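# Stand a cable reel upright on both flange rims

## Task

Get the cable reel standing on the table on the edges of both of its flanges, and leave it there motionless.

## Robot and tools

Robot: two six-joint arms, left_arm and right_arm, each ending in a 16-motor hand (left_arm carries a left hand, right_arm a right hand). Base positions in the scene frame: left_arm (-0.069, +0.396, +0.017) m, right_arm (+0.050, -0.483, +0.017) m, both almost unrotated. Scene frame: origin at table-top height halfway between the nominal bases, +z up, +x out over the table, left_arm toward +y. Hand positions, orientations, velocities, Hand targets and wrist-camera poses are all reported in that arm's own base frame; fixed cameras and the table use the scene frame.

Hand point axes (right hand): +z runs along straight fingers toward the tips, +y points out of the palm face, +x runs across the palm away from the thumb. On the left hand +x points toward the thumb. A rigid mast sticks out near the wrist on the palm side (right hand x +0.05 to +0.10, z -0.16 to -0.11, up to y +0.06 m; x sign flips on the left hand) and can strike things. Fingertips carry 0.03 m rubber caps.

The 48-number row (every value in [-1, 1], both arms always present): left_arm dx, dy, dz, rx, ry, rz; then 16 left hand motor numbers; left current_limit, speed; then right_arm dx, dy, dz, rx, ry, rz; 16 right hand motor numbers; right current_limit, speed. Pose numbers are offsets, not poses: they shift the arm from its Hand target as it stood when the action (or move) began, along that arm's base axes, turning about the Hand target position. Scale: 1.0 = 0.6 m or 180 degrees; rx, ry, rz form one rotation vector. Sending the same offset again moves further. Six zeros re-request the current Hand target.

Hand motor order per hand: index_mcp, index_abd, index_pip, index_dip, middle_mcp, middle_abd, middle_pip, middle_dip, ring_mcp, ring_abd, ring_pip, ring_dip, thumb_cmc, thumb_axl, thumb_mcp, thumb_ipl. Each is an absolute goal angle mapped linearly between the hinge stops (degrees at +1 / at -1; value for straight): _mcp +128/-18 (-0.75), _abd +60/-60 (0.00), _pip +108/-29 (-0.58), _dip +117/-21 (-0.70), thumb_cmc +120/-20 (-0.71), thumb_axl +140/-27 (-0.68), thumb_mcp +109/-69 (-0.23), thumb_ipl +108/-77 (-0.17). Toward +1 fingers curl toward the palm and the thumb swings in front of the palm. A 0 is a real goal; to leave a hand unchanged copy back its hand_goal, hand_current_limit and hand_speed. current_limit maps -1..+1 to 0..550 mA (floor 11 mA); speed gives (speed+1)/2 of 8.5 rad/s. Initial values +0.4 and -0.6; last values persist.

Tools:
- execute_actions(actions, cameras): actions is a list of actions; each action is up to 15 rows, one per 1/30 s step, covering 0.5 s; a short action repeats its final row. Every row offsets from the action's starting Hand target. Images arrive only for an empty list or when cameras are named.
- move(target, speed, blend, stop_force, zero, blocking, cameras): straight-line hand paths. target is one 48-number row or up to 15 rows; every row is an offset from the Hand target at the move's start (not chained). speed in m/s, 0.002 to 3.6, default 0.25 (turning up to twice that in rad/s); one value or one per target. blend in m rounds corners in a list (0 = stop at each). stop_force in N, 3 to 120, ends an arm's path when its wrist sensor feels that push; unreliable while the hand rotates, and must be omitted when backing off something being pressed. zero (default true) re-zeros before the move. blocking=false returns after about 0.5 s, not allowed with stop_force. The whole move is capped at 10 s. Paths ignore obstacles and the other arm.
- wait(seconds 0 to 10), stop(), zoom_image(camera, region [x0, y0, x1, y1] pixels, at most 504 by 504), zero_wrist_force(arm), finished_scene(scene 1 to 3; irreversible).

Cameras: cam_head_left, cam_head_right, cam_high, cam_low (896x504), cam_left_wrist, cam_right_wrist (672x504, fisheye); ["all"] requests every one.

Reading results: end_effector_position in metres and quat_wxyz in the base frame; Hand target is the last commanded pose (after a clip) that the next offsets start from; the hand may rest short of it, and only a new command closes that gap. hand_goal, hand_measured, hand_current_ma (positive pushes toward -1) and hand_state (moving, goal, blocked, overload) list the 16 motors in the order above. Wrist force/torque are along the end effector axes, with a third line holding the biggest force since the last report. The move: line reports done, off_target, moving, held or fault, and limits=paced (pose clipped) or limits=held (steps withheld). Joint velocities may print as within noise.

Cautions: commanded orientation is clipped each step to within 32 degrees of the measured one. Contact torque at a joint's limit (136 N m for the first three joints, 25.4 N m for the wrists) or roughly 150 N outside force halts that arm for 10 s; arms are stiff, so aiming even slightly beyond a firm surface can fault, and faster touches hit harder. Avoid arm-to-arm contact, including a hand closing on the other hand's fingers. A motor at 495 mA or more for 5 s shuts down for 10 s. Motors heating to 85 °C brake the arm for 30 to 60 s (MOTOR HOT appears from 70 °C). Keep paths away from an arm's own base. The reel must not fall or be dropped off the table, slammed or released while moving; small outside nudges may shift it. Before finished_scene, the reel must stay upright on both flange rims with the hands clear.

Each tool is called after "Request:" in YAML: its name, and indented under it one key for each argument.

## Session

Request:
execute_actions:
  actions: []

Scene clock: 0.00 s.
left_arm: end_effector_position=(+0.9384, -0.2406, +0.2294) hand_goal=(-0.754, +0.000, -0.576, -0.696, -0.754, +0.000, -0.576, -0.696, -0.754, +0.000, -0.576, -0.696, -0.714, -0.678, -0.226, -0.168) hand_measured=(-0.754, +0.000, -0.576, -0.696, -0.754, +0.000, -0.576, -0.696, -0.754, +0.000, -0.576, -0.696, -0.714, -0.678, -0.226, -0.168) hand_current_ma=(+0, +0, +0, +0, +0, +0, +0, +0, +0, +0, +0, +0, +0, +0, +0, +0) hand_state=(goal, goal, goal, goal, goal, goal, goal, goal, goal, goal, goal, goal, goal, goal, goal, goal) hand_current_limit=0.40 hand_speed=-0.60 end_effector_quat_wxyz=(+0.380, +0.265, +0.868, -0.180) | right_arm: end_effector_position=(+0.4785, +0.2756, +0.2516) hand_goal=(-0.754, +0.000, -0.576, -0.696, -0.754, +0.000, -0.576, -0.696, -0.754, +0.000, -0.576, -0.696, -0.714, -0.678, -0.226, -0.168) hand_measured=(-0.754, +0.000, -0.576, -0.696, -0.754, +0.000, -0.576, -0.696, -0.754, +0.000, -0.576, -0.696, -0.714, -0.678, -0.226, -0.168) hand_current_ma=(+0, +0, +0, +0, +0, +0, +0, +0, +0, +0, +0, +0, +0, +0, +0, +0) hand_state=(goal, goal, goal, goal, goal, goal, goal, goal, goal, goal, goal, goal, goal, goal, goal, goal) hand_current_limit=0.40 hand_speed=-0.60 end_effector_quat_wxyz=(-0.155, +0.131, +0.976, -0.082)
Joint positions: left_arm=[3.059 -2.463 -0.917 -0.581 1.088 -1.255] | right_arm=[0.179 -1.421 1.57 -1.372 -1.631 -1.113]
Joint velocities: within noise
Joint torques (N m): no reading
Motor temperatures (°C): left_arm=[34 36 27 32 38 44] | right_arm=[34 38 35 48 43 33]
Wrist force (N): no reading
Wrist torque (N m): no reading
Wrist force, peak (N): no reading
Hand target: left_arm +0.9384, -0.2406, +0.2294; +0.380, +0.265, +0.868, -0.180 | right_arm +0.4785, +0.2756, +0.2516; -0.155, +0.131, +0.976, -0.082

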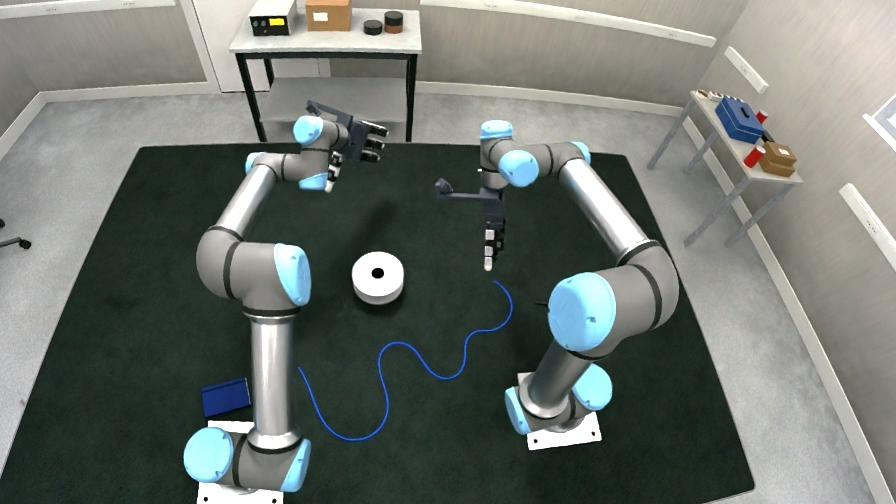

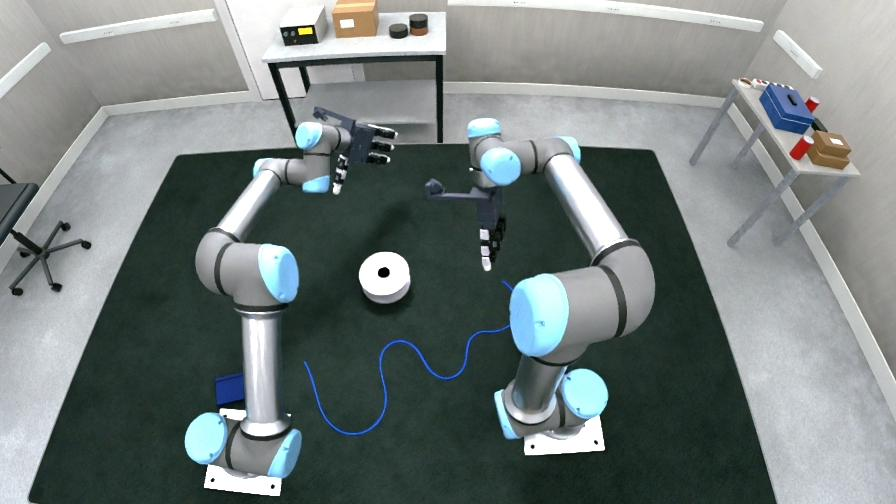

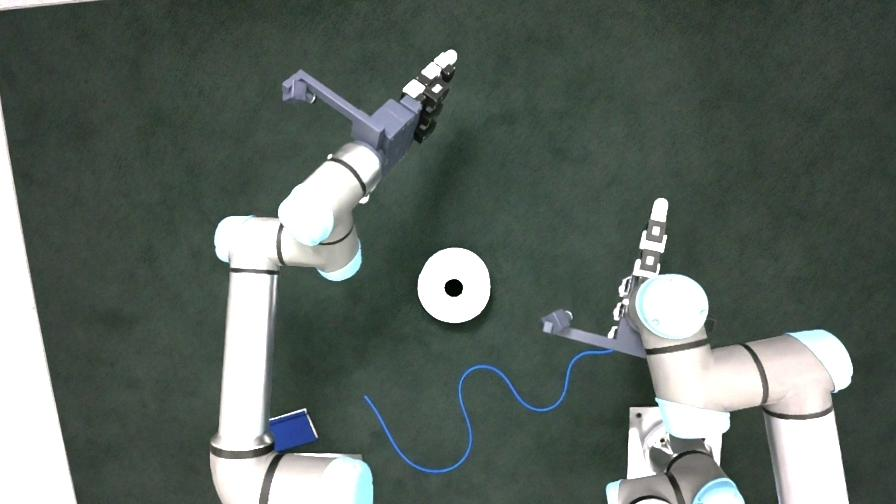

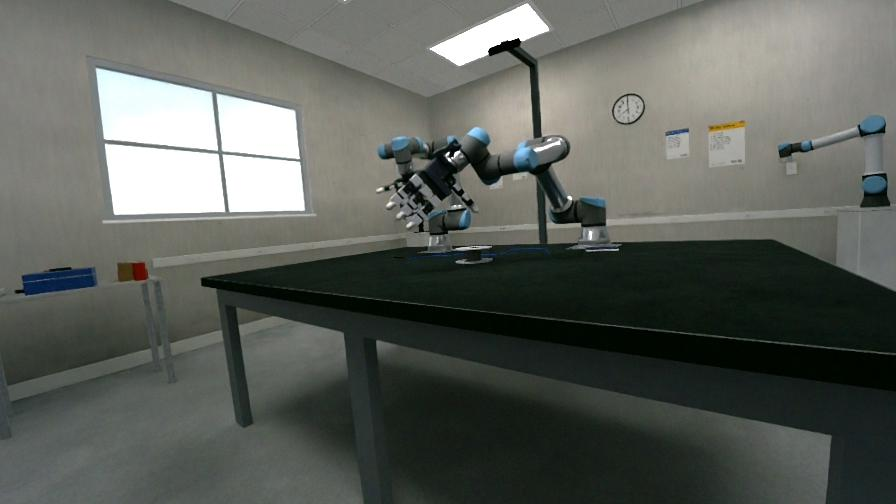

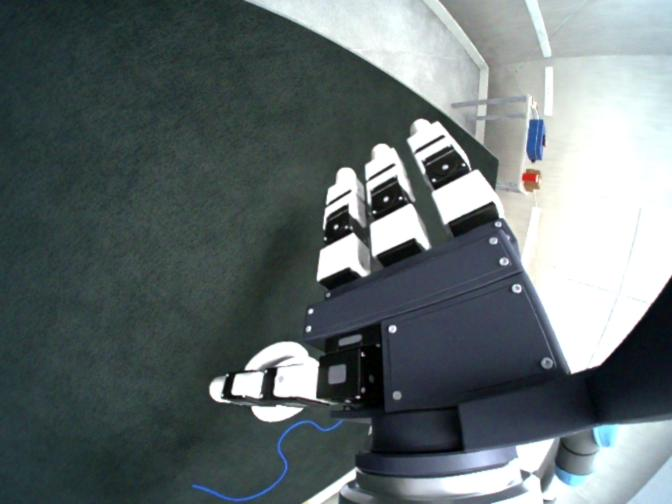

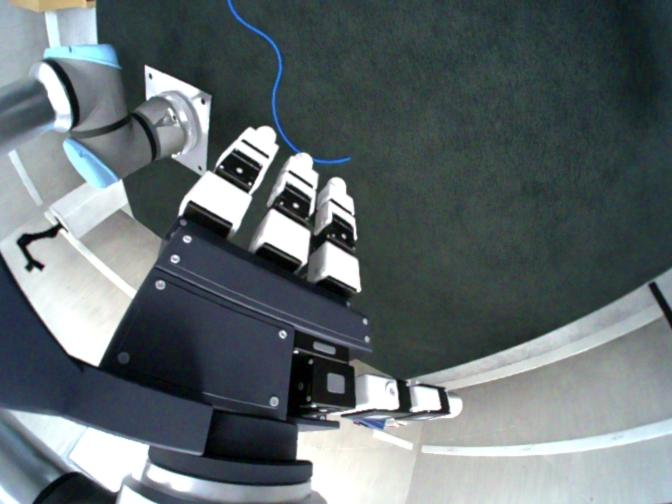

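Request:
zoom_image:
  camera: "cam_high"
  region: [390, 220, 520, 350]

Request:
zoom_image:
  camera: "cam_low"
  region: [440, 230, 520, 280]

Request:
zoom_image:
  camera: "cam_head_left"
  region: [330, 230, 430, 320]

Scaled by 3.877 from the camera's 896x504 image, which has a finer 1280x720 frame.

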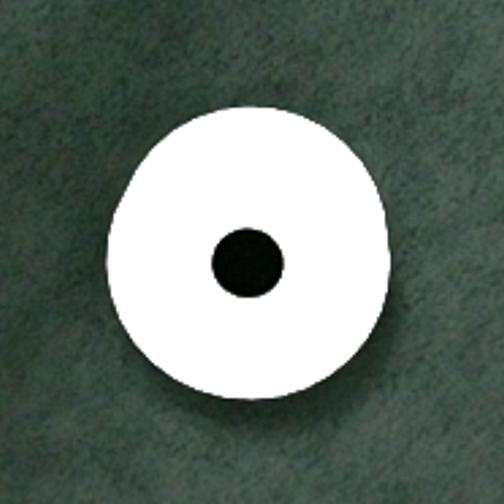

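Scaled by 6.300 from the camera's 896x504 image, which has a finer 1280x720 frame.

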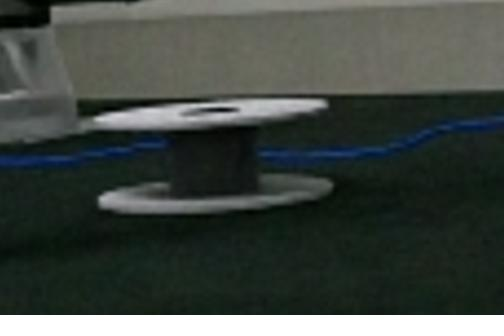

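Scaled by 5.040 from the camera's 896x504 image, which has a finer 1280x720 frame.

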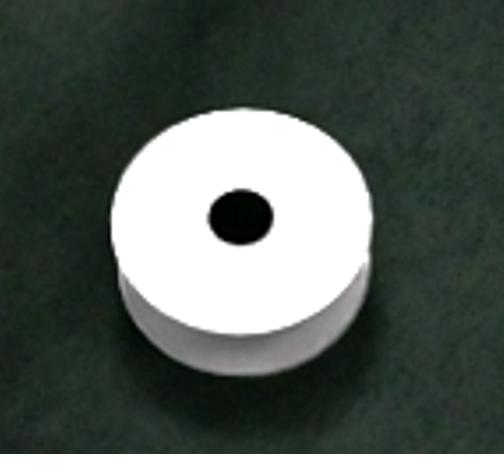

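Request:
move:
  target: [-0.367,-0.262,-0.077,-0.162,0.270,0.553, 0.233,0,-0.285,-0.406, 0.233,0,-0.285,-0.406, 0.479,0,0.737,-0.696, 0.571,-0.678,-0.674,0.524, 0.7,-0.6, -0.083,-0.417,0.25,0,0,0, -0.754,0,-0.576,-0.696,-0.754,0,-0.576,-0.696,-0.754,0,-0.576,-0.696,-0.714,-0.678,-0.226,-0.168,0.4,-0.6]
  speed: 0.25
  cameras: ["all"]

Scene clock: 340.40 s.
left_arm: end_effector_position=(+0.7182, -0.3978, +0.1832) hand_goal=(+0.232, +0.000, -0.286, -0.406, +0.232, +0.000, -0.286, -0.406, +0.478, +0.000, +0.736, -0.696, +0.570, -0.678, -0.674, +0.524) hand_measured=(+0.218, +0.000, -0.290, -0.410, +0.220, +0.000, -0.290, -0.408, +0.464, +0.000, +0.732, -0.696, +0.568, -0.678, -0.664, +0.522) hand_current_ma=(-43, -1, -10, -8, -37, +0, -11, -6, -46, -1, -11, +0, -5, +1, +33, -3) hand_state=(goal, goal, goal, goal, goal, goal, goal, goal, goal, goal, goal, goal, goal, goal, goal, goal) hand_current_limit=0.70 hand_speed=-0.60 end_effector_quat_wxyz=(+0.083, -0.637, +0.760, -0.100) | right_arm: end_effector_position=(+0.4288, +0.0254, +0.4016) hand_goal=(-0.754, +0.000, -0.576, -0.696, -0.754, +0.000, -0.576, -0.696, -0.754, +0.000, -0.576, -0.696, -0.714, -0.678, -0.226, -0.168) hand_measured=(-0.752, +0.000, -0.576, -0.696, -0.752, +0.000, -0.576, -0.696, -0.752, +0.000, -0.576, -0.696, -0.714, -0.678, -0.224, -0.168) hand_current_ma=(+1, +0, -1, +0, +1, +0, -1, +0, +1, +0, -1, +0, +0, +1, +4, +0) hand_state=(goal, goal, goal, goal, goal, goal, goal, goal, goal, goal, goal, goal, goal, goal, goal, goal) hand_current_limit=0.40 hand_speed=-0.60 end_effector_quat_wxyz=(-0.155, +0.131, +0.976, -0.082)
Joint positions: left_arm=[2.831 -2.486 -0.706 -1.261 1.605 -3.272] | right_arm=[-0.339 -1.656 1.446 -1.085 -1.793 -1.611]
Joint torques (N m): left_arm=[4.95 66.96 13 0.83 -1.54 -2.36] | right_arm=[-6.14 -33.43 -29.08 -0.15 -1.62 -3.08]
Wrist force (N): left_arm=[0.6 1.1 0.1] | right_arm=[0.2 -0.6 0.4]
Wrist torque (N m): left_arm=[0.32 -0.05 -0.04] | right_arm=[-0.10 -0.03 0.05]
Wrist force, peak (N): left_arm=[0.7 1.4 0.2] | right_arm=[0.2 -1.2 0.1]
Hand target: left_arm +0.7182, -0.3978, +0.1832; +0.083, -0.637, +0.760, -0.100 | right_arm +0.4287, +0.0254, +0.4016; -0.155, +0.131, +0.976, -0.082
Off the commanded pose: left_arm 0.000 m, 0 deg | right_arm 0.000 m, 0 deg.
move: done
camera_calibration:
cam_left_wrist: T_world_to_cam=[[0.730188, 0.671987, 0.123526, -0.311321], [0.266181, -0.44629, 0.854385, -0.573356], [0.629264, -0.590981, -0.504746, -0.468683], [0, 0, 0, 1]] pos_world=[0.674865, -0.323662, 0.291758]
cam_right_wrist: T_world_to_cam=[[0.845788, 0.404289, -0.348127, -0.201906], [0.529791, -0.559445, 0.63745, -0.512256], [0.0629564, -0.723583, -0.687361, 0.393065], [0, 0, 0, 1]] pos_world=[0.417412, 0.0794647, 0.526426]

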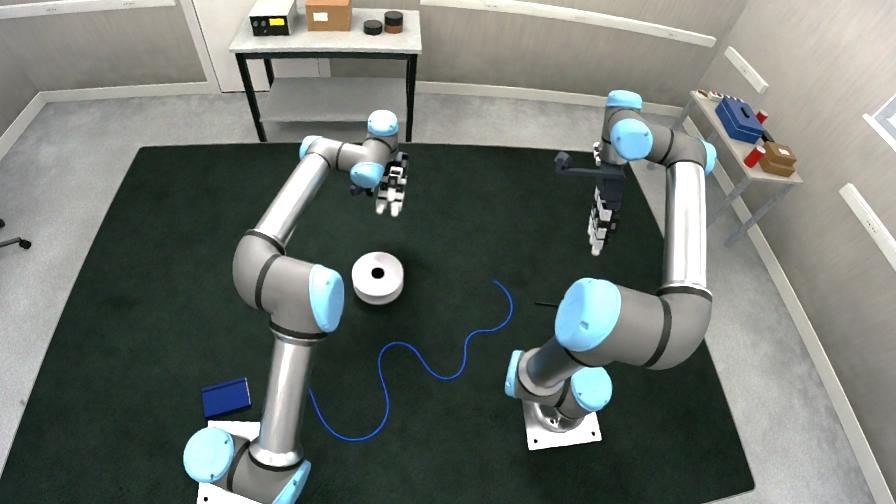

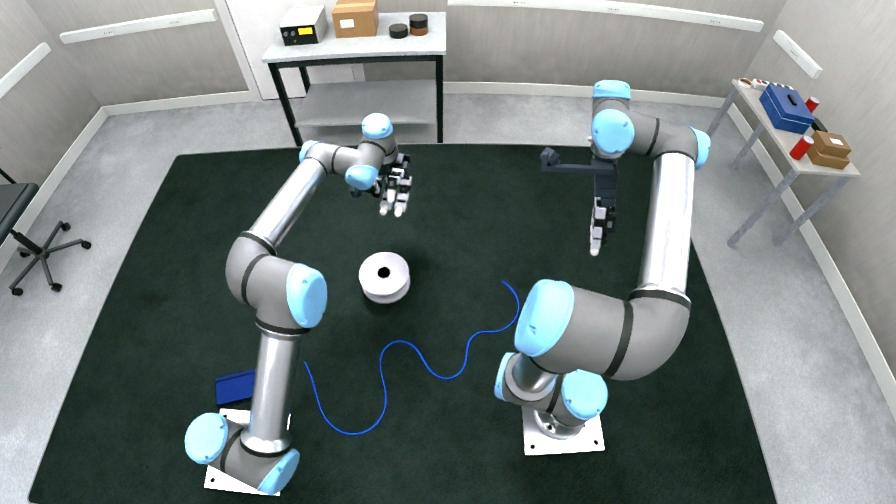

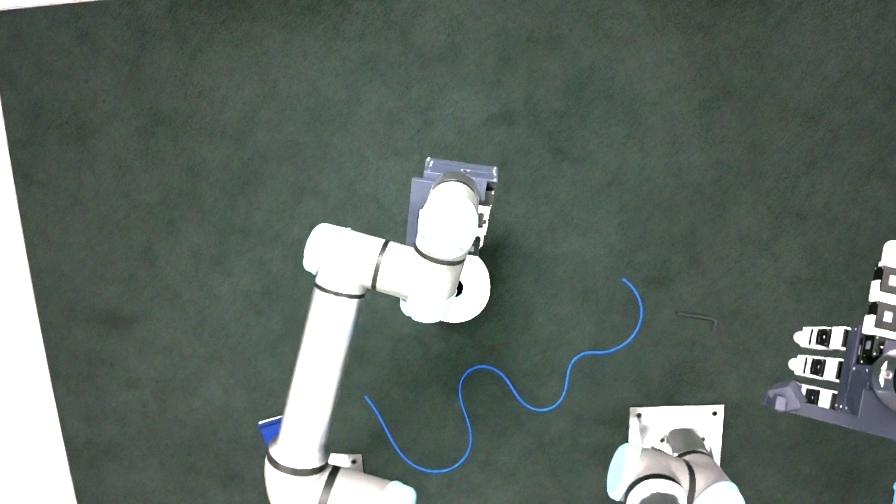

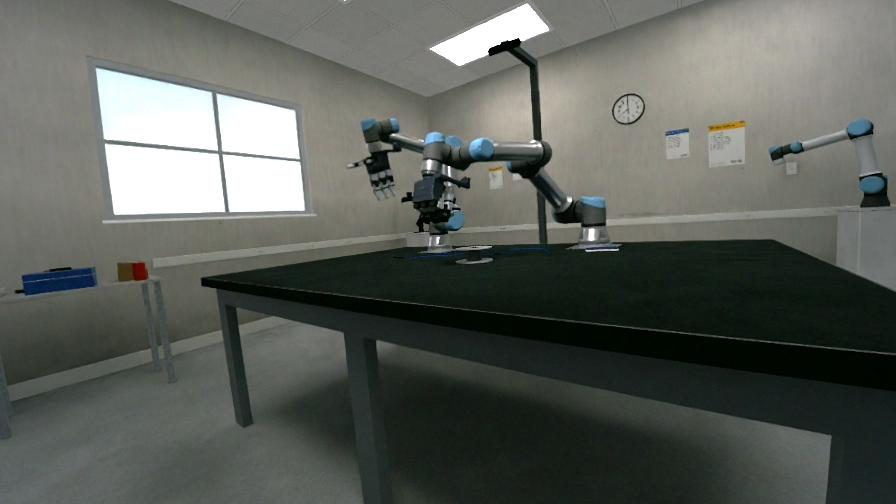

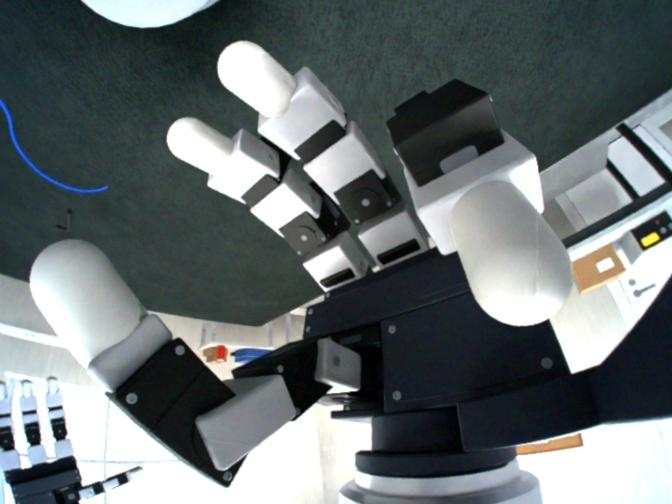

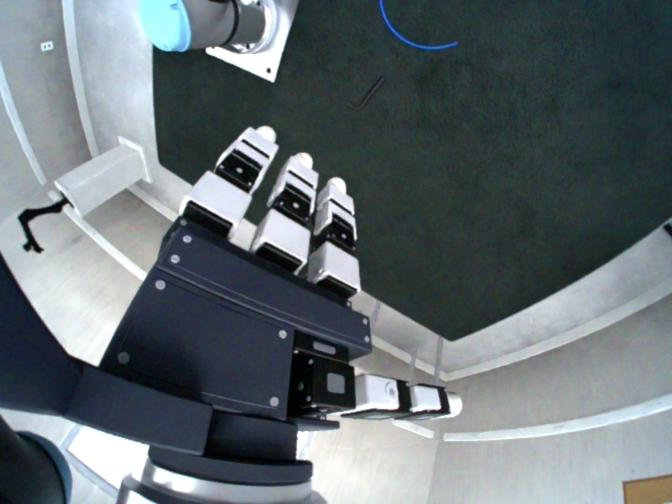

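Request:
move:
  target: [0.012,0.025,-0.167,0,0,0, 0.233,0,-0.285,-0.406, 0.233,0,-0.285,-0.406, 0.479,0,0.737,-0.696, 0.571,-0.678,-0.674,0.524, 0.7,-0.6, 0,0,0,0,0,0, -0.754,0,-0.576,-0.696,-0.754,0,-0.576,-0.696,-0.754,0,-0.576,-0.696,-0.714,-0.678,-0.226,-0.168,0.4,-0.6]
  speed: 0.2
  cameras: ["cam_left_wrist","cam_low","cam_head_left"]

Request:
zoom_image:
  camera: "cam_low"
  region: [400, 200, 520, 280]

Request:
zoom_image:
  camera: "cam_head_left"
  region: [340, 150, 440, 320]

Scene clock: 374.67 s.
left_arm: end_effector_position=(+0.7254, -0.3828, +0.0831) hand_goal=(+0.232, +0.000, -0.286, -0.406, +0.232, +0.000, -0.286, -0.406, +0.478, +0.000, +0.736, -0.696, +0.570, -0.678, -0.674, +0.524) hand_measured=(+0.218, +0.000, -0.290, -0.410, +0.220, +0.000, -0.290, -0.408, +0.464, +0.000, +0.732, -0.696, +0.568, -0.678, -0.664, +0.522) hand_current_ma=(-43, -1, -10, -8, -37, +0, -11, -6, -46, -1, -10, +0, -5, +1, +33, -3) hand_state=(goal, goal, goal, goal, goal, goal, goal, goal, goal, goal, goal, goal, goal, goal, goal, goal) hand_current_limit=0.70 hand_speed=-0.60 end_effector_quat_wxyz=(+0.083, -0.637, +0.760, -0.100) | right_arm: end_effector_position=(+0.4287, +0.0254, +0.4016) hand_goal=(-0.754, +0.000, -0.576, -0.696, -0.754, +0.000, -0.576, -0.696, -0.754, +0.000, -0.576, -0.696, -0.714, -0.678, -0.226, -0.168) hand_measured=(-0.752, +0.000, -0.576, -0.696, -0.752, +0.000, -0.576, -0.696, -0.752, +0.000, -0.576, -0.696, -0.714, -0.678, -0.224, -0.168) hand_current_ma=(+1, +0, -1, +0, +1, +0, -1, +0, +1, +0, -1, +0, +0, +1, +4, +0) hand_state=(goal, goal, goal, goal, goal, goal, goal, goal, goal, goal, goal, goal, goal, goal, goal, goal) hand_current_limit=0.40 hand_speed=-0.60 end_effector_quat_wxyz=(-0.155, +0.131, +0.976, -0.082)
Joint positions: left_arm=[2.851 -2.538 -0.868 -1.047 1.6 -3.253] | right_arm=[-0.339 -1.656 1.446 -1.085 -1.793 -1.611]
Joint torques (N m): left_arm=[5.73 47.42 12.77 4.53 -1.55 2.45] | right_arm=[-6.71 -32.94 -28.84 -0.08 -1.57 -3.08]
Wrist force (N): left_arm=[0.4 1.1 -0.2] | right_arm=[0.2 -0.2 0.6]
Wrist torque (N m): left_arm=[0.36 -0.02 -0.23] | right_arm=[-0.07 -0.05 0.06]
Wrist force, peak (N): left_arm=[0.6 0.5 -1.6] | right_arm=[0.4 -0.8 0.8]
Hand target: left_arm +0.7254, -0.3828, +0.0830; +0.083, -0.637, +0.760, -0.100 | right_arm +0.4287, +0.0254, +0.4016; -0.155, +0.131, +0.976, -0.082
Off the commanded pose: left_arm 0.000 m, 0 deg | right_arm 0.000 m, 0 deg.
move: done
camera_calibration:
cam_left_wrist: T_world_to_cam=[[0.730062, 0.672133, 0.123479, -0.31422], [0.266295, -0.446208, 0.854392, -0.483064], [0.629362, -0.590877, -0.504745, -0.514849], [0, 0, 0, 1]] pos_world=[0.682064, -0.308561, 0.191657]
Images, in order (width x height): cam_head_left 896x504, cam_low 896x504, cam_left_wrist 672x504.

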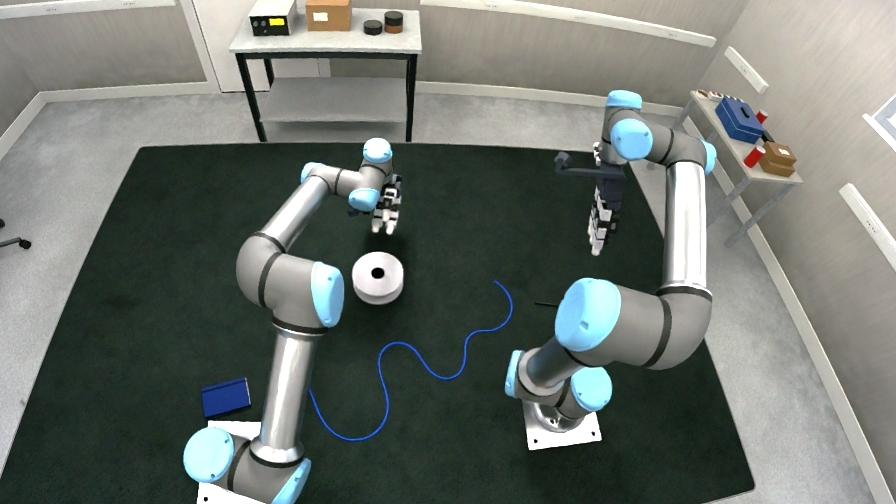

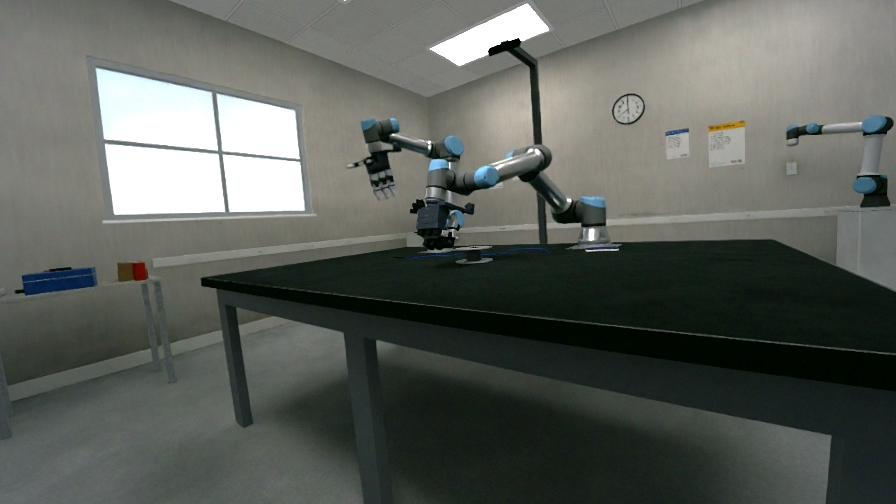

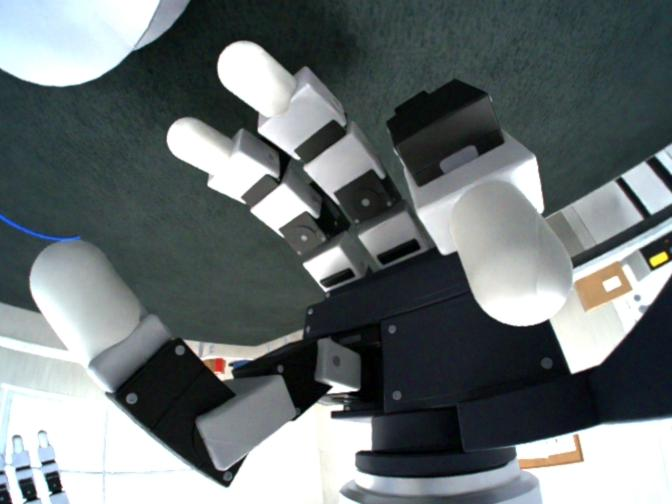

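Scaled by 4.200 from the camera's 896x504 image, which has a finer 1280x720 frame.

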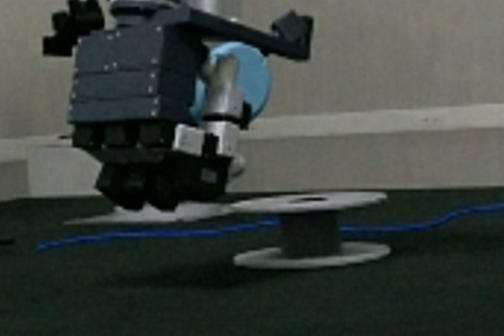

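Scaled by 2.965 from the camera's 896x504 image, which has a finer 1280x720 frame.

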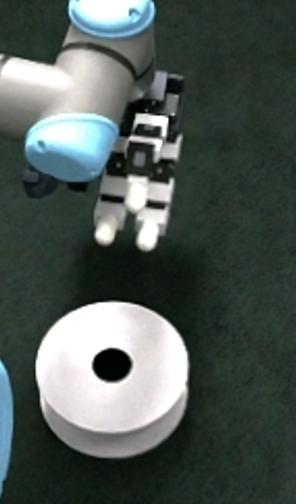

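Request:
move:
  target: [-0.001,-0.0065,-0.11,0,0,0, 0.233,0,-0.285,-0.406, 0.233,0,-0.285,-0.406, 0.479,0,0.737,-0.696, 0.571,-0.678,-0.674,0.524, 0.7,-0.6, 0,0,0,0,0,0, -0.754,0,-0.576,-0.696,-0.754,0,-0.576,-0.696,-0.754,0,-0.576,-0.696,-0.714,-0.678,-0.226,-0.168,0.4,-0.6]
  speed: 0.08
  stop_force: 8
  cameras: ["cam_left_wrist","cam_low"]

Request:
zoom_image:
  camera: "cam_low"
  region: [410, 210, 500, 270]

Scene clock: 408.13 s.
left_arm: end_effector_position=(+0.7248, -0.3867, +0.0170) hand_goal=(+0.232, +0.000, -0.286, -0.406, +0.232, +0.000, -0.286, -0.406, +0.478, +0.000, +0.736, -0.696, +0.570, -0.678, -0.674, +0.524) hand_measured=(+0.218, +0.000, -0.290, -0.410, +0.220, +0.000, -0.290, -0.408, +0.464, +0.000, +0.732, -0.696, +0.568, -0.678, -0.664, +0.522) hand_current_ma=(-43, -1, -10, -8, -37, +0, -11, -6, -46, -1, -10, +0, -5, +1, +33, -3) hand_state=(goal, goal, goal, goal, goal, goal, goal, goal, goal, goal, goal, goal, goal, goal, goal, goal) hand_current_limit=0.70 hand_speed=-0.60 end_effector_quat_wxyz=(+0.083, -0.637, +0.760, -0.100) | right_arm: end_effector_position=(+0.4287, +0.0254, +0.4016) hand_goal=(-0.754, +0.000, -0.576, -0.696, -0.754, +0.000, -0.576, -0.696, -0.754, +0.000, -0.576, -0.696, -0.714, -0.678, -0.226, -0.168) hand_measured=(-0.752, +0.000, -0.576, -0.696, -0.752, +0.000, -0.576, -0.696, -0.752, +0.000, -0.576, -0.696, -0.714, -0.678, -0.224, -0.168) hand_current_ma=(+1, +0, -1, +0, +1, +0, -1, +0, +1, +0, -1, +0, +0, +1, +4, +0) hand_state=(goal, goal, goal, goal, goal, goal, goal, goal, goal, goal, goal, goal, goal, goal, goal, goal) hand_current_limit=0.40 hand_speed=-0.60 end_effector_quat_wxyz=(-0.155, +0.131, +0.976, -0.082)
Joint positions: left_arm=[2.846 -2.604 -0.915 -0.933 1.601 -3.257] | right_arm=[-0.339 -1.656 1.446 -1.085 -1.793 -1.611]
Joint torques (N m): left_arm=[-10.16 47.93 13.03 4.5 1.4 -2.63] | right_arm=[-6.54 -32.38 -28.72 -0.02 -1.25 -3.04]
Wrist force (N): left_arm=[0.1 1.0 0.0] | right_arm=[0.1 -0.5 0.4]
Wrist torque (N m): left_arm=[0.31 0.02 -0.08] | right_arm=[-0.09 -0.02 0.05]
Wrist force, peak (N): left_arm=[0.3 1.5 0.7] | right_arm=[-0.2 -1.0 0.5]
Hand target: left_arm +0.7248, -0.3867, +0.0170; +0.083, -0.637, +0.760, -0.100 | right_arm +0.4287, +0.0254, +0.4016; -0.155, +0.131, +0.976, -0.082
Off the commanded pose: left_arm 0.000 m, 0 deg | right_arm 0.000 m, 0 deg.
move: done
camera_calibration:
cam_left_wrist: T_world_to_cam=[[0.730062, 0.672133, 0.123479, -0.302999], [0.266295, -0.446208, 0.854392, -0.428169], [0.629362, -0.590877, -0.504745, -0.550139], [0, 0, 0, 1]] pos_world=[0.681464, -0.312461, 0.125557]
Images, in order (width x height): cam_low 896x504, cam_left_wrist 672x504.

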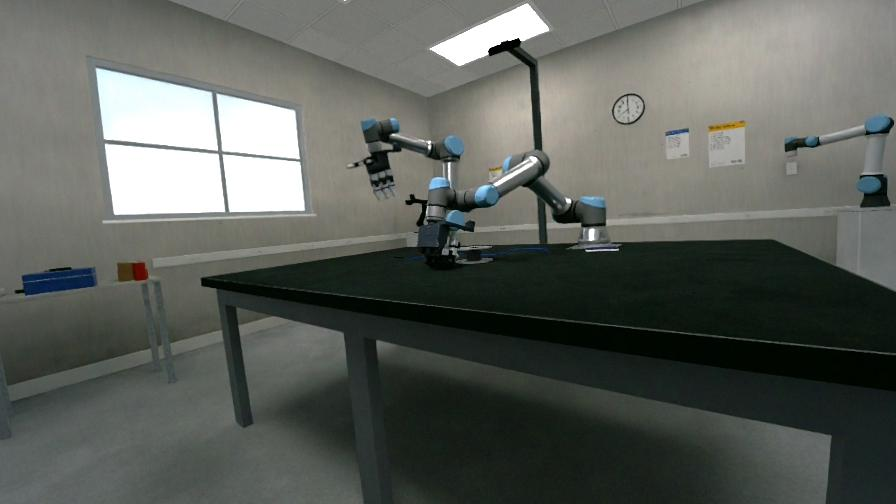

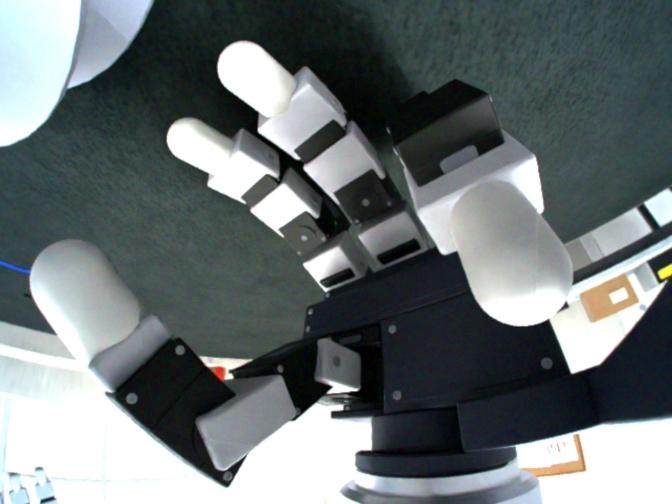

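Scaled by 5.600 from the camera's 896x504 image, which has a finer 1280x720 frame.

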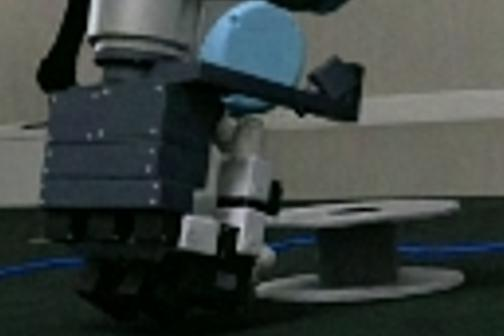

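Request:
move:
  target:
    - [0,0,-0.0133,0,0,0, 0.233,0,-0.285,-0.406, 0.233,0,-0.285,-0.406, 0.479,0,0.737,-0.696, 0.571,-0.678,-0.674,0.524, 0.7,-0.6, 0,0,0,0,0,0, -0.754,0,-0.576,-0.696,-0.754,0,-0.576,-0.696,-0.754,0,-0.576,-0.696,-0.714,-0.678,-0.226,-0.168,0.4,-0.6]
    - [-0.123,0.0217,-0.0133,0,0,0, 0.233,0,-0.285,-0.406, 0.233,0,-0.285,-0.406, 0.479,0,0.737,-0.696, 0.571,-0.678,-0.674,0.524, 0.7,-0.6, 0,0,0,0,0,0, -0.754,0,-0.576,-0.696,-0.754,0,-0.576,-0.696,-0.754,0,-0.576,-0.696,-0.714,-0.678,-0.226,-0.168,0.4,-0.6]
  speed: 0.07
  stop_force: 6
  cameras: ["cam_left_wrist","cam_low","cam_head_left"]

Request:
zoom_image:
  camera: "cam_low"
  region: [410, 210, 500, 270]

Request:
zoom_image:
  camera: "cam_head_left"
  region: [340, 150, 440, 320]

Scene clock: 430.33 s.
left_arm: end_effector_position=(+0.7248, -0.3867, +0.0128) hand_goal=(+0.232, +0.000, -0.286, -0.406, +0.232, +0.000, -0.286, -0.406, +0.478, +0.000, +0.736, -0.696, +0.570, -0.678, -0.674, +0.524) hand_measured=(+0.226, +0.000, -0.290, -0.410, +0.226, +0.000, -0.290, -0.408, +0.464, +0.000, +0.732, -0.696, +0.568, -0.678, -0.664, +0.522) hand_current_ma=(-16, -1, -10, -8, -13, +0, -11, -6, -46, -1, -10, +0, -5, +1, +33, -3) hand_state=(goal, goal, goal, goal, goal, goal, goal, goal, goal, goal, goal, goal, goal, goal, goal, goal) hand_current_limit=0.70 hand_speed=-0.60 end_effector_quat_wxyz=(+0.083, -0.637, +0.760, -0.100) | right_arm: end_effector_position=(+0.4287, +0.0254, +0.4016) hand_goal=(-0.754, +0.000, -0.576, -0.696, -0.754, +0.000, -0.576, -0.696, -0.754, +0.000, -0.576, -0.696, -0.714, -0.678, -0.226, -0.168) hand_measured=(-0.752, +0.000, -0.576, -0.696, -0.752, +0.000, -0.576, -0.696, -0.752, +0.000, -0.576, -0.696, -0.714, -0.678, -0.224, -0.168) hand_current_ma=(+1, +0, -1, +0, +1, +0, -1, +0, +1, +0, -1, +0, +0, +1, +4, +0) hand_state=(goal, goal, goal, goal, goal, goal, goal, goal, goal, goal, goal, goal, goal, goal, goal, goal) hand_current_limit=0.40 hand_speed=-0.60 end_effector_quat_wxyz=(-0.155, +0.131, +0.976, -0.082)
Joint positions: left_arm=[2.846 -2.609 -0.918 -0.926 1.601 -3.257] | right_arm=[-0.339 -1.656 1.446 -1.085 -1.793 -1.611]
Joint torques (N m): left_arm=[0.56 67.99 30.42 0.83 -0.32 1.49] | right_arm=[-5.84 -31.67 -29.4 -0.23 -1.06 -3.16]
Wrist force (N): left_arm=[0.0 1.3 -0.4] | right_arm=[0.1 -0.6 0.8]
Wrist torque (N m): left_arm=[0.38 0.02 -0.08] | right_arm=[-0.14 -0.03 0.05]
Wrist force, peak (N): left_arm=[-0.1 -10.2 -16.3] | right_arm=[0.4 -1.3 0.3]
Hand target: left_arm +0.7248, -0.3866, +0.0128; +0.083, -0.637, +0.760, -0.100 (not the last commanded pose) | right_arm +0.4287, +0.0254, +0.4016; -0.155, +0.131, +0.976, -0.082
Off the commanded pose: left_arm 0.075 m, 0 deg | right_arm 0.000 m, 0 deg.
move: contact (left_arm); path passed 0 of 2 targets
camera_calibration:
cam_left_wrist: T_world_to_cam=[[0.730062, 0.672133, 0.123479, -0.30248], [0.266295, -0.446208, 0.854392, -0.42458], [0.629362, -0.590877, -0.504745, -0.552259], [0, 0, 0, 1]] pos_world=[0.681464, -0.312461, 0.121357]
Images, in order (width x height): cam_head_left 896x504, cam_low 896x504, cam_left_wrist 672x504.

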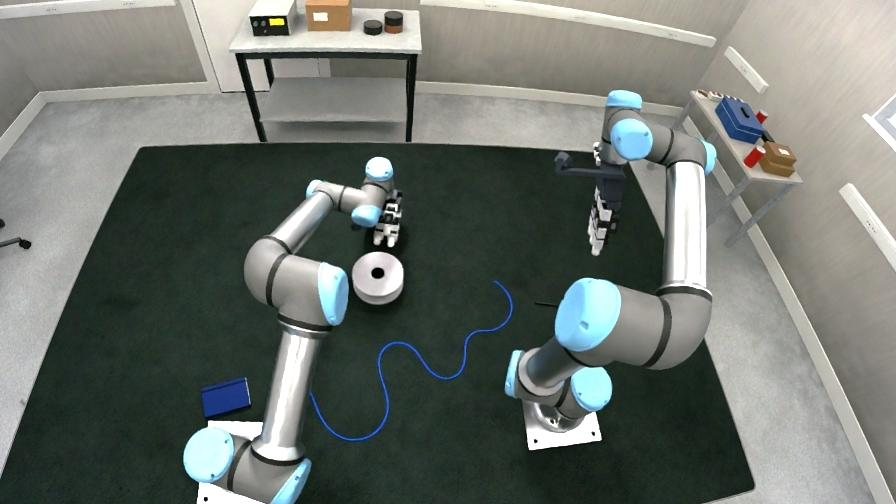

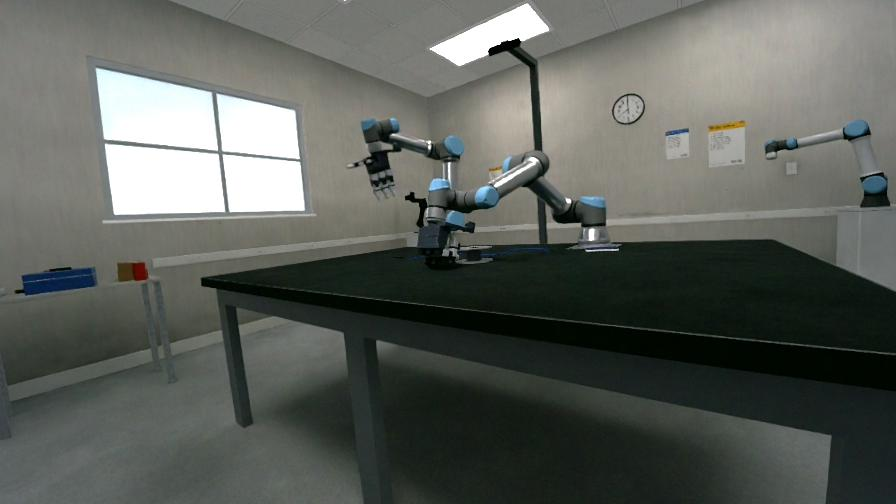

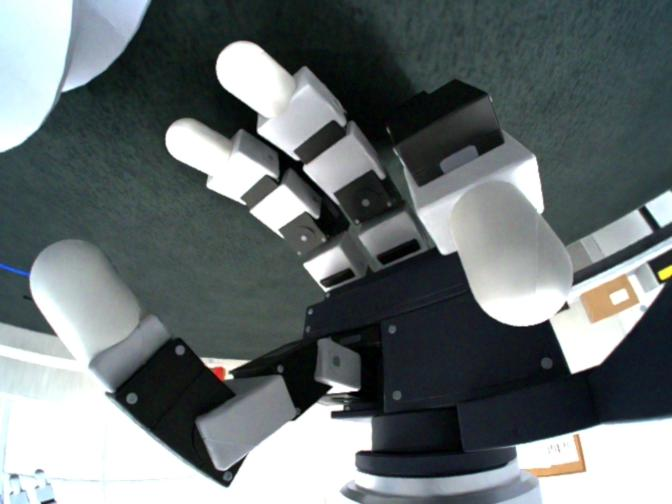

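Scaled by 5.600 from the camera's 896x504 image, which has a finer 1280x720 frame.

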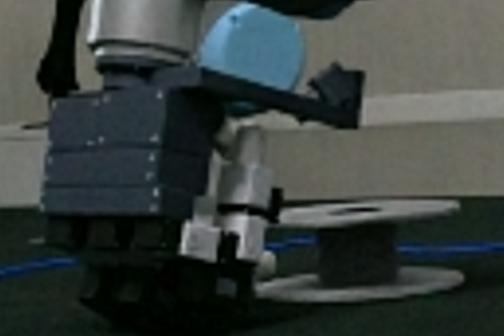

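Scaled by 2.965 from the camera's 896x504 image, which has a finer 1280x720 frame.

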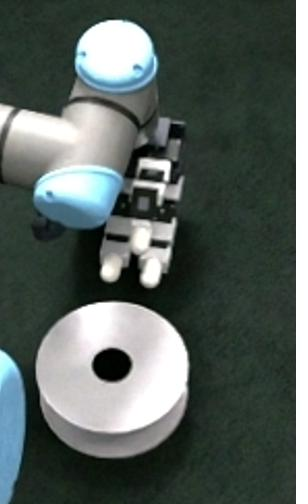

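Request:
move:
  target: [0,0,0.0045,0,0,0, 0.233,0,-0.285,-0.58, 0.233,0,-0.285,-0.58, 0.479,0,0.737,-0.696, 0.571,-0.678,-0.674,0.524, 0.7,-0.6, 0,0,0,0,0,0, -0.754,0,-0.576,-0.696,-0.754,0,-0.576,-0.696,-0.754,0,-0.576,-0.696,-0.714,-0.678,-0.226,-0.168,0.4,-0.6]
  speed: 0.07
  cameras: []

Request:
move:
  target: [-0.123,0.0217,0,0,0,0, 0.233,0,-0.285,-0.58, 0.233,0,-0.285,-0.58, 0.479,0,0.737,-0.696, 0.571,-0.678,-0.674,0.524, 0.7,-0.6, 0,0,0,0,0,0, -0.754,0,-0.576,-0.696,-0.754,0,-0.576,-0.696,-0.754,0,-0.576,-0.696,-0.714,-0.678,-0.226,-0.168,0.4,-0.6]
  speed: 0.06
  stop_force: 5
  cameras: ["cam_left_wrist","cam_low","cam_head_left"]

Request:
zoom_image:
  camera: "cam_low"
  region: [410, 210, 500, 270]

Request:
zoom_image:
  camera: "cam_head_left"
  region: [340, 180, 440, 320]

Scene clock: 464.23 s.
left_arm: end_effector_position=(+0.7248, -0.3866, +0.0155) hand_goal=(+0.232, +0.000, -0.286, -0.580, +0.232, +0.000, -0.286, -0.580, +0.478, +0.000, +0.736, -0.696, +0.570, -0.678, -0.674, +0.524) hand_measured=(+0.226, +0.000, -0.290, -0.578, +0.226, +0.000, -0.290, -0.578, +0.464, +0.000, +0.732, -0.696, +0.568, -0.678, -0.664, +0.522) hand_current_ma=(-16, -1, -10, +5, -14, +0, -11, +5, -46, -1, -10, +0, -5, +1, +33, -3) hand_state=(goal, goal, goal, goal, goal, goal, goal, goal, goal, goal, goal, goal, goal, goal, goal, goal) hand_current_limit=0.70 hand_speed=-0.60 end_effector_quat_wxyz=(+0.083, -0.637, +0.760, -0.100) | right_arm: end_effector_position=(+0.4287, +0.0254, +0.4016) hand_goal=(-0.754, +0.000, -0.576, -0.696, -0.754, +0.000, -0.576, -0.696, -0.754, +0.000, -0.576, -0.696, -0.714, -0.678, -0.226, -0.168) hand_measured=(-0.752, +0.000, -0.576, -0.696, -0.752, +0.000, -0.576, -0.696, -0.752, +0.000, -0.576, -0.696, -0.714, -0.678, -0.224, -0.168) hand_current_ma=(+1, +0, -1, +0, +1, +0, -1, +0, +1, +0, -1, +0, +0, +1, +4, +0) hand_state=(goal, goal, goal, goal, goal, goal, goal, goal, goal, goal, goal, goal, goal, goal, goal, goal) hand_current_limit=0.40 hand_speed=-0.60 end_effector_quat_wxyz=(-0.155, +0.131, +0.976, -0.082)
Joint positions: left_arm=[2.846 -2.606 -0.916 -0.931 1.601 -3.257] | right_arm=[-0.339 -1.656 1.446 -1.085 -1.793 -1.611]
Joint torques (N m): left_arm=[3.84 68.58 31.27 0.92 -1.45 2.02] | right_arm=[-5.51 -31.29 -28.08 -0.25 -0.92 -2.95]
Wrist force (N): left_arm=[0.4 1.1 -0.3] | right_arm=[0.5 -1.0 0.5]
Wrist torque (N m): left_arm=[0.35 -0.03 -0.05] | right_arm=[-0.16 -0.07 0.07]
Wrist force, peak (N): left_arm=[0.6 1.4 -0.3] | right_arm=[0.0 -1.1 0.6]
Hand target: left_arm +0.7248, -0.3866, +0.0155; +0.083, -0.637, +0.760, -0.100 | right_arm +0.4287, +0.0254, +0.4016; -0.155, +0.131, +0.976, -0.082
Off the commanded pose: left_arm 0.000 m, 0 deg | right_arm 0.000 m, 0 deg.
move: done
No camera images: "cameras" was empty.

Scene clock: 466.43 s.
left_arm: end_effector_position=(+0.6510, -0.3736, +0.0155) hand_goal=(+0.232, +0.000, -0.286, -0.580, +0.232, +0.000, -0.286, -0.580, +0.478, +0.000, +0.736, -0.696, +0.570, -0.678, -0.674, +0.524) hand_measured=(+0.226, +0.000, -0.290, -0.578, +0.226, +0.000, -0.290, -0.578, +0.464, +0.000, +0.732, -0.696, +0.568, -0.678, -0.664, +0.522) hand_current_ma=(-16, -1, -10, +5, -14, +0, -11, +5, -46, -1, -10, +0, -5, +1, +33, -3) hand_state=(goal, goal, goal, goal, goal, goal, goal, goal, goal, goal, goal, goal, goal, goal, goal, goal) hand_current_limit=0.70 hand_speed=-0.60 end_effector_quat_wxyz=(+0.083, -0.637, +0.760, -0.100) | right_arm: end_effector_position=(+0.4287, +0.0254, +0.4016) hand_goal=(-0.754, +0.000, -0.576, -0.696, -0.754, +0.000, -0.576, -0.696, -0.754, +0.000, -0.576, -0.696, -0.714, -0.678, -0.226, -0.168) hand_measured=(-0.752, +0.000, -0.576, -0.696, -0.752, +0.000, -0.576, -0.696, -0.752, +0.000, -0.576, -0.696, -0.714, -0.678, -0.224, -0.168) hand_current_ma=(+1, +0, -1, +0, +1, +0, -1, +0, +1, +0, -1, +0, +0, +1, +4, +0) hand_state=(goal, goal, goal, goal, goal, goal, goal, goal, goal, goal, goal, goal, goal, goal, goal, goal) hand_current_limit=0.40 hand_speed=-0.60 end_effector_quat_wxyz=(-0.155, +0.131, +0.976, -0.082)
Joint positions: left_arm=[2.834 -2.433 -1.259 -0.761 1.604 -3.269] | right_arm=[-0.339 -1.656 1.446 -1.085 -1.793 -1.611]
Joint torques (N m): left_arm=[-9.53 62.3 10.31 4.4 1.12 -2.5] | right_arm=[-4.55 -31.69 -28.34 -0.3 -0.83 -2.91]
Wrist force (N): left_arm=[0.4 0.8 -0.5] | right_arm=[0.1 -0.6 0.3]
Wrist torque (N m): left_arm=[0.33 -0.05 -0.04] | right_arm=[-0.09 -0.02 0.05]
Wrist force, peak (N): left_arm=[0.8 1.2 -0.1] | right_arm=[0.0 -1.1 0.8]
Hand target: left_arm +0.6510, -0.3736, +0.0155; +0.083, -0.637, +0.760, -0.100 | right_arm +0.4287, +0.0254, +0.4016; -0.155, +0.131, +0.976, -0.082
Off the commanded pose: left_arm 0.000 m, 0 deg | right_arm 0.000 m, 0 deg.
move: done
camera_calibration:
cam_left_wrist: T_world_to_cam=[[0.730062, 0.672133, 0.123479, -0.257673], [0.266295, -0.446208, 0.854392, -0.401434], [0.629362, -0.590877, -0.504745, -0.496768], [0, 0, 0, 1]] pos_world=[0.607664, -0.299461, 0.124057]
Images, in order (width x height): cam_head_left 896x504, cam_low 896x504, cam_left_wrist 672x504.

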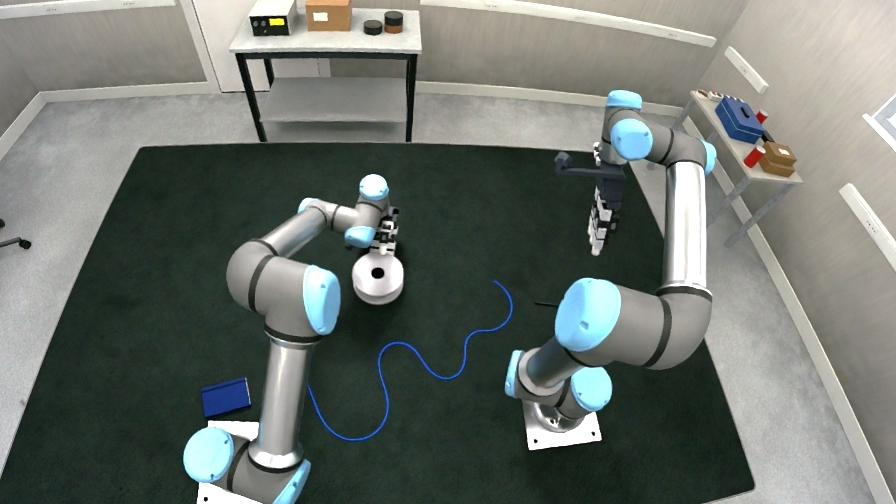

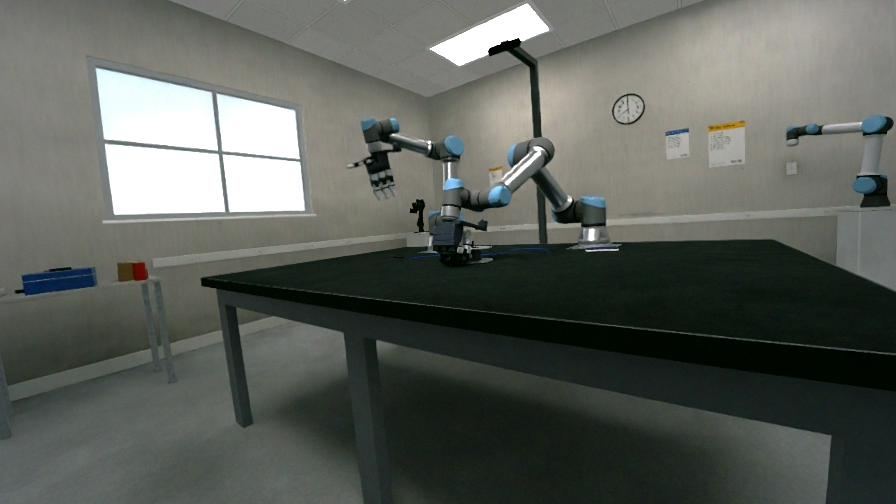

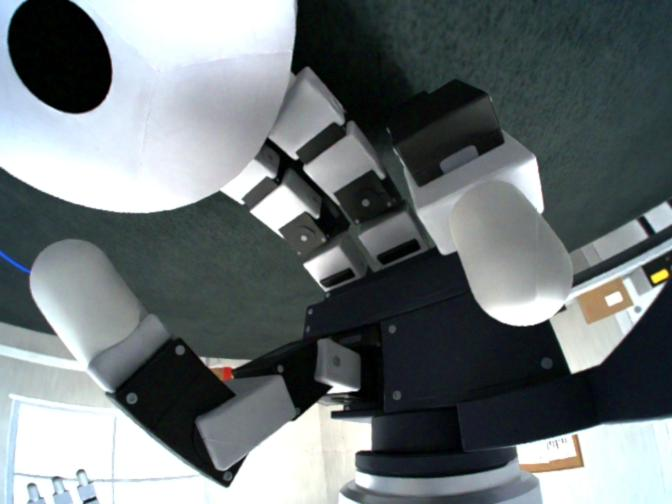

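Scaled by 5.600 from the camera's 896x504 image, which has a finer 1280x720 frame.

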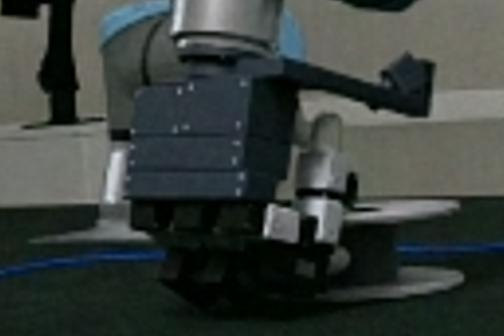

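Scaled by 3.600 from the camera's 896x504 image, which has a finer 1280x720 frame.

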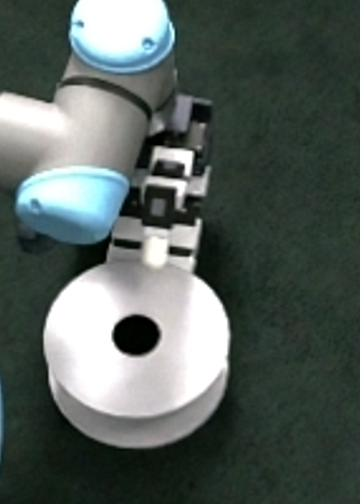

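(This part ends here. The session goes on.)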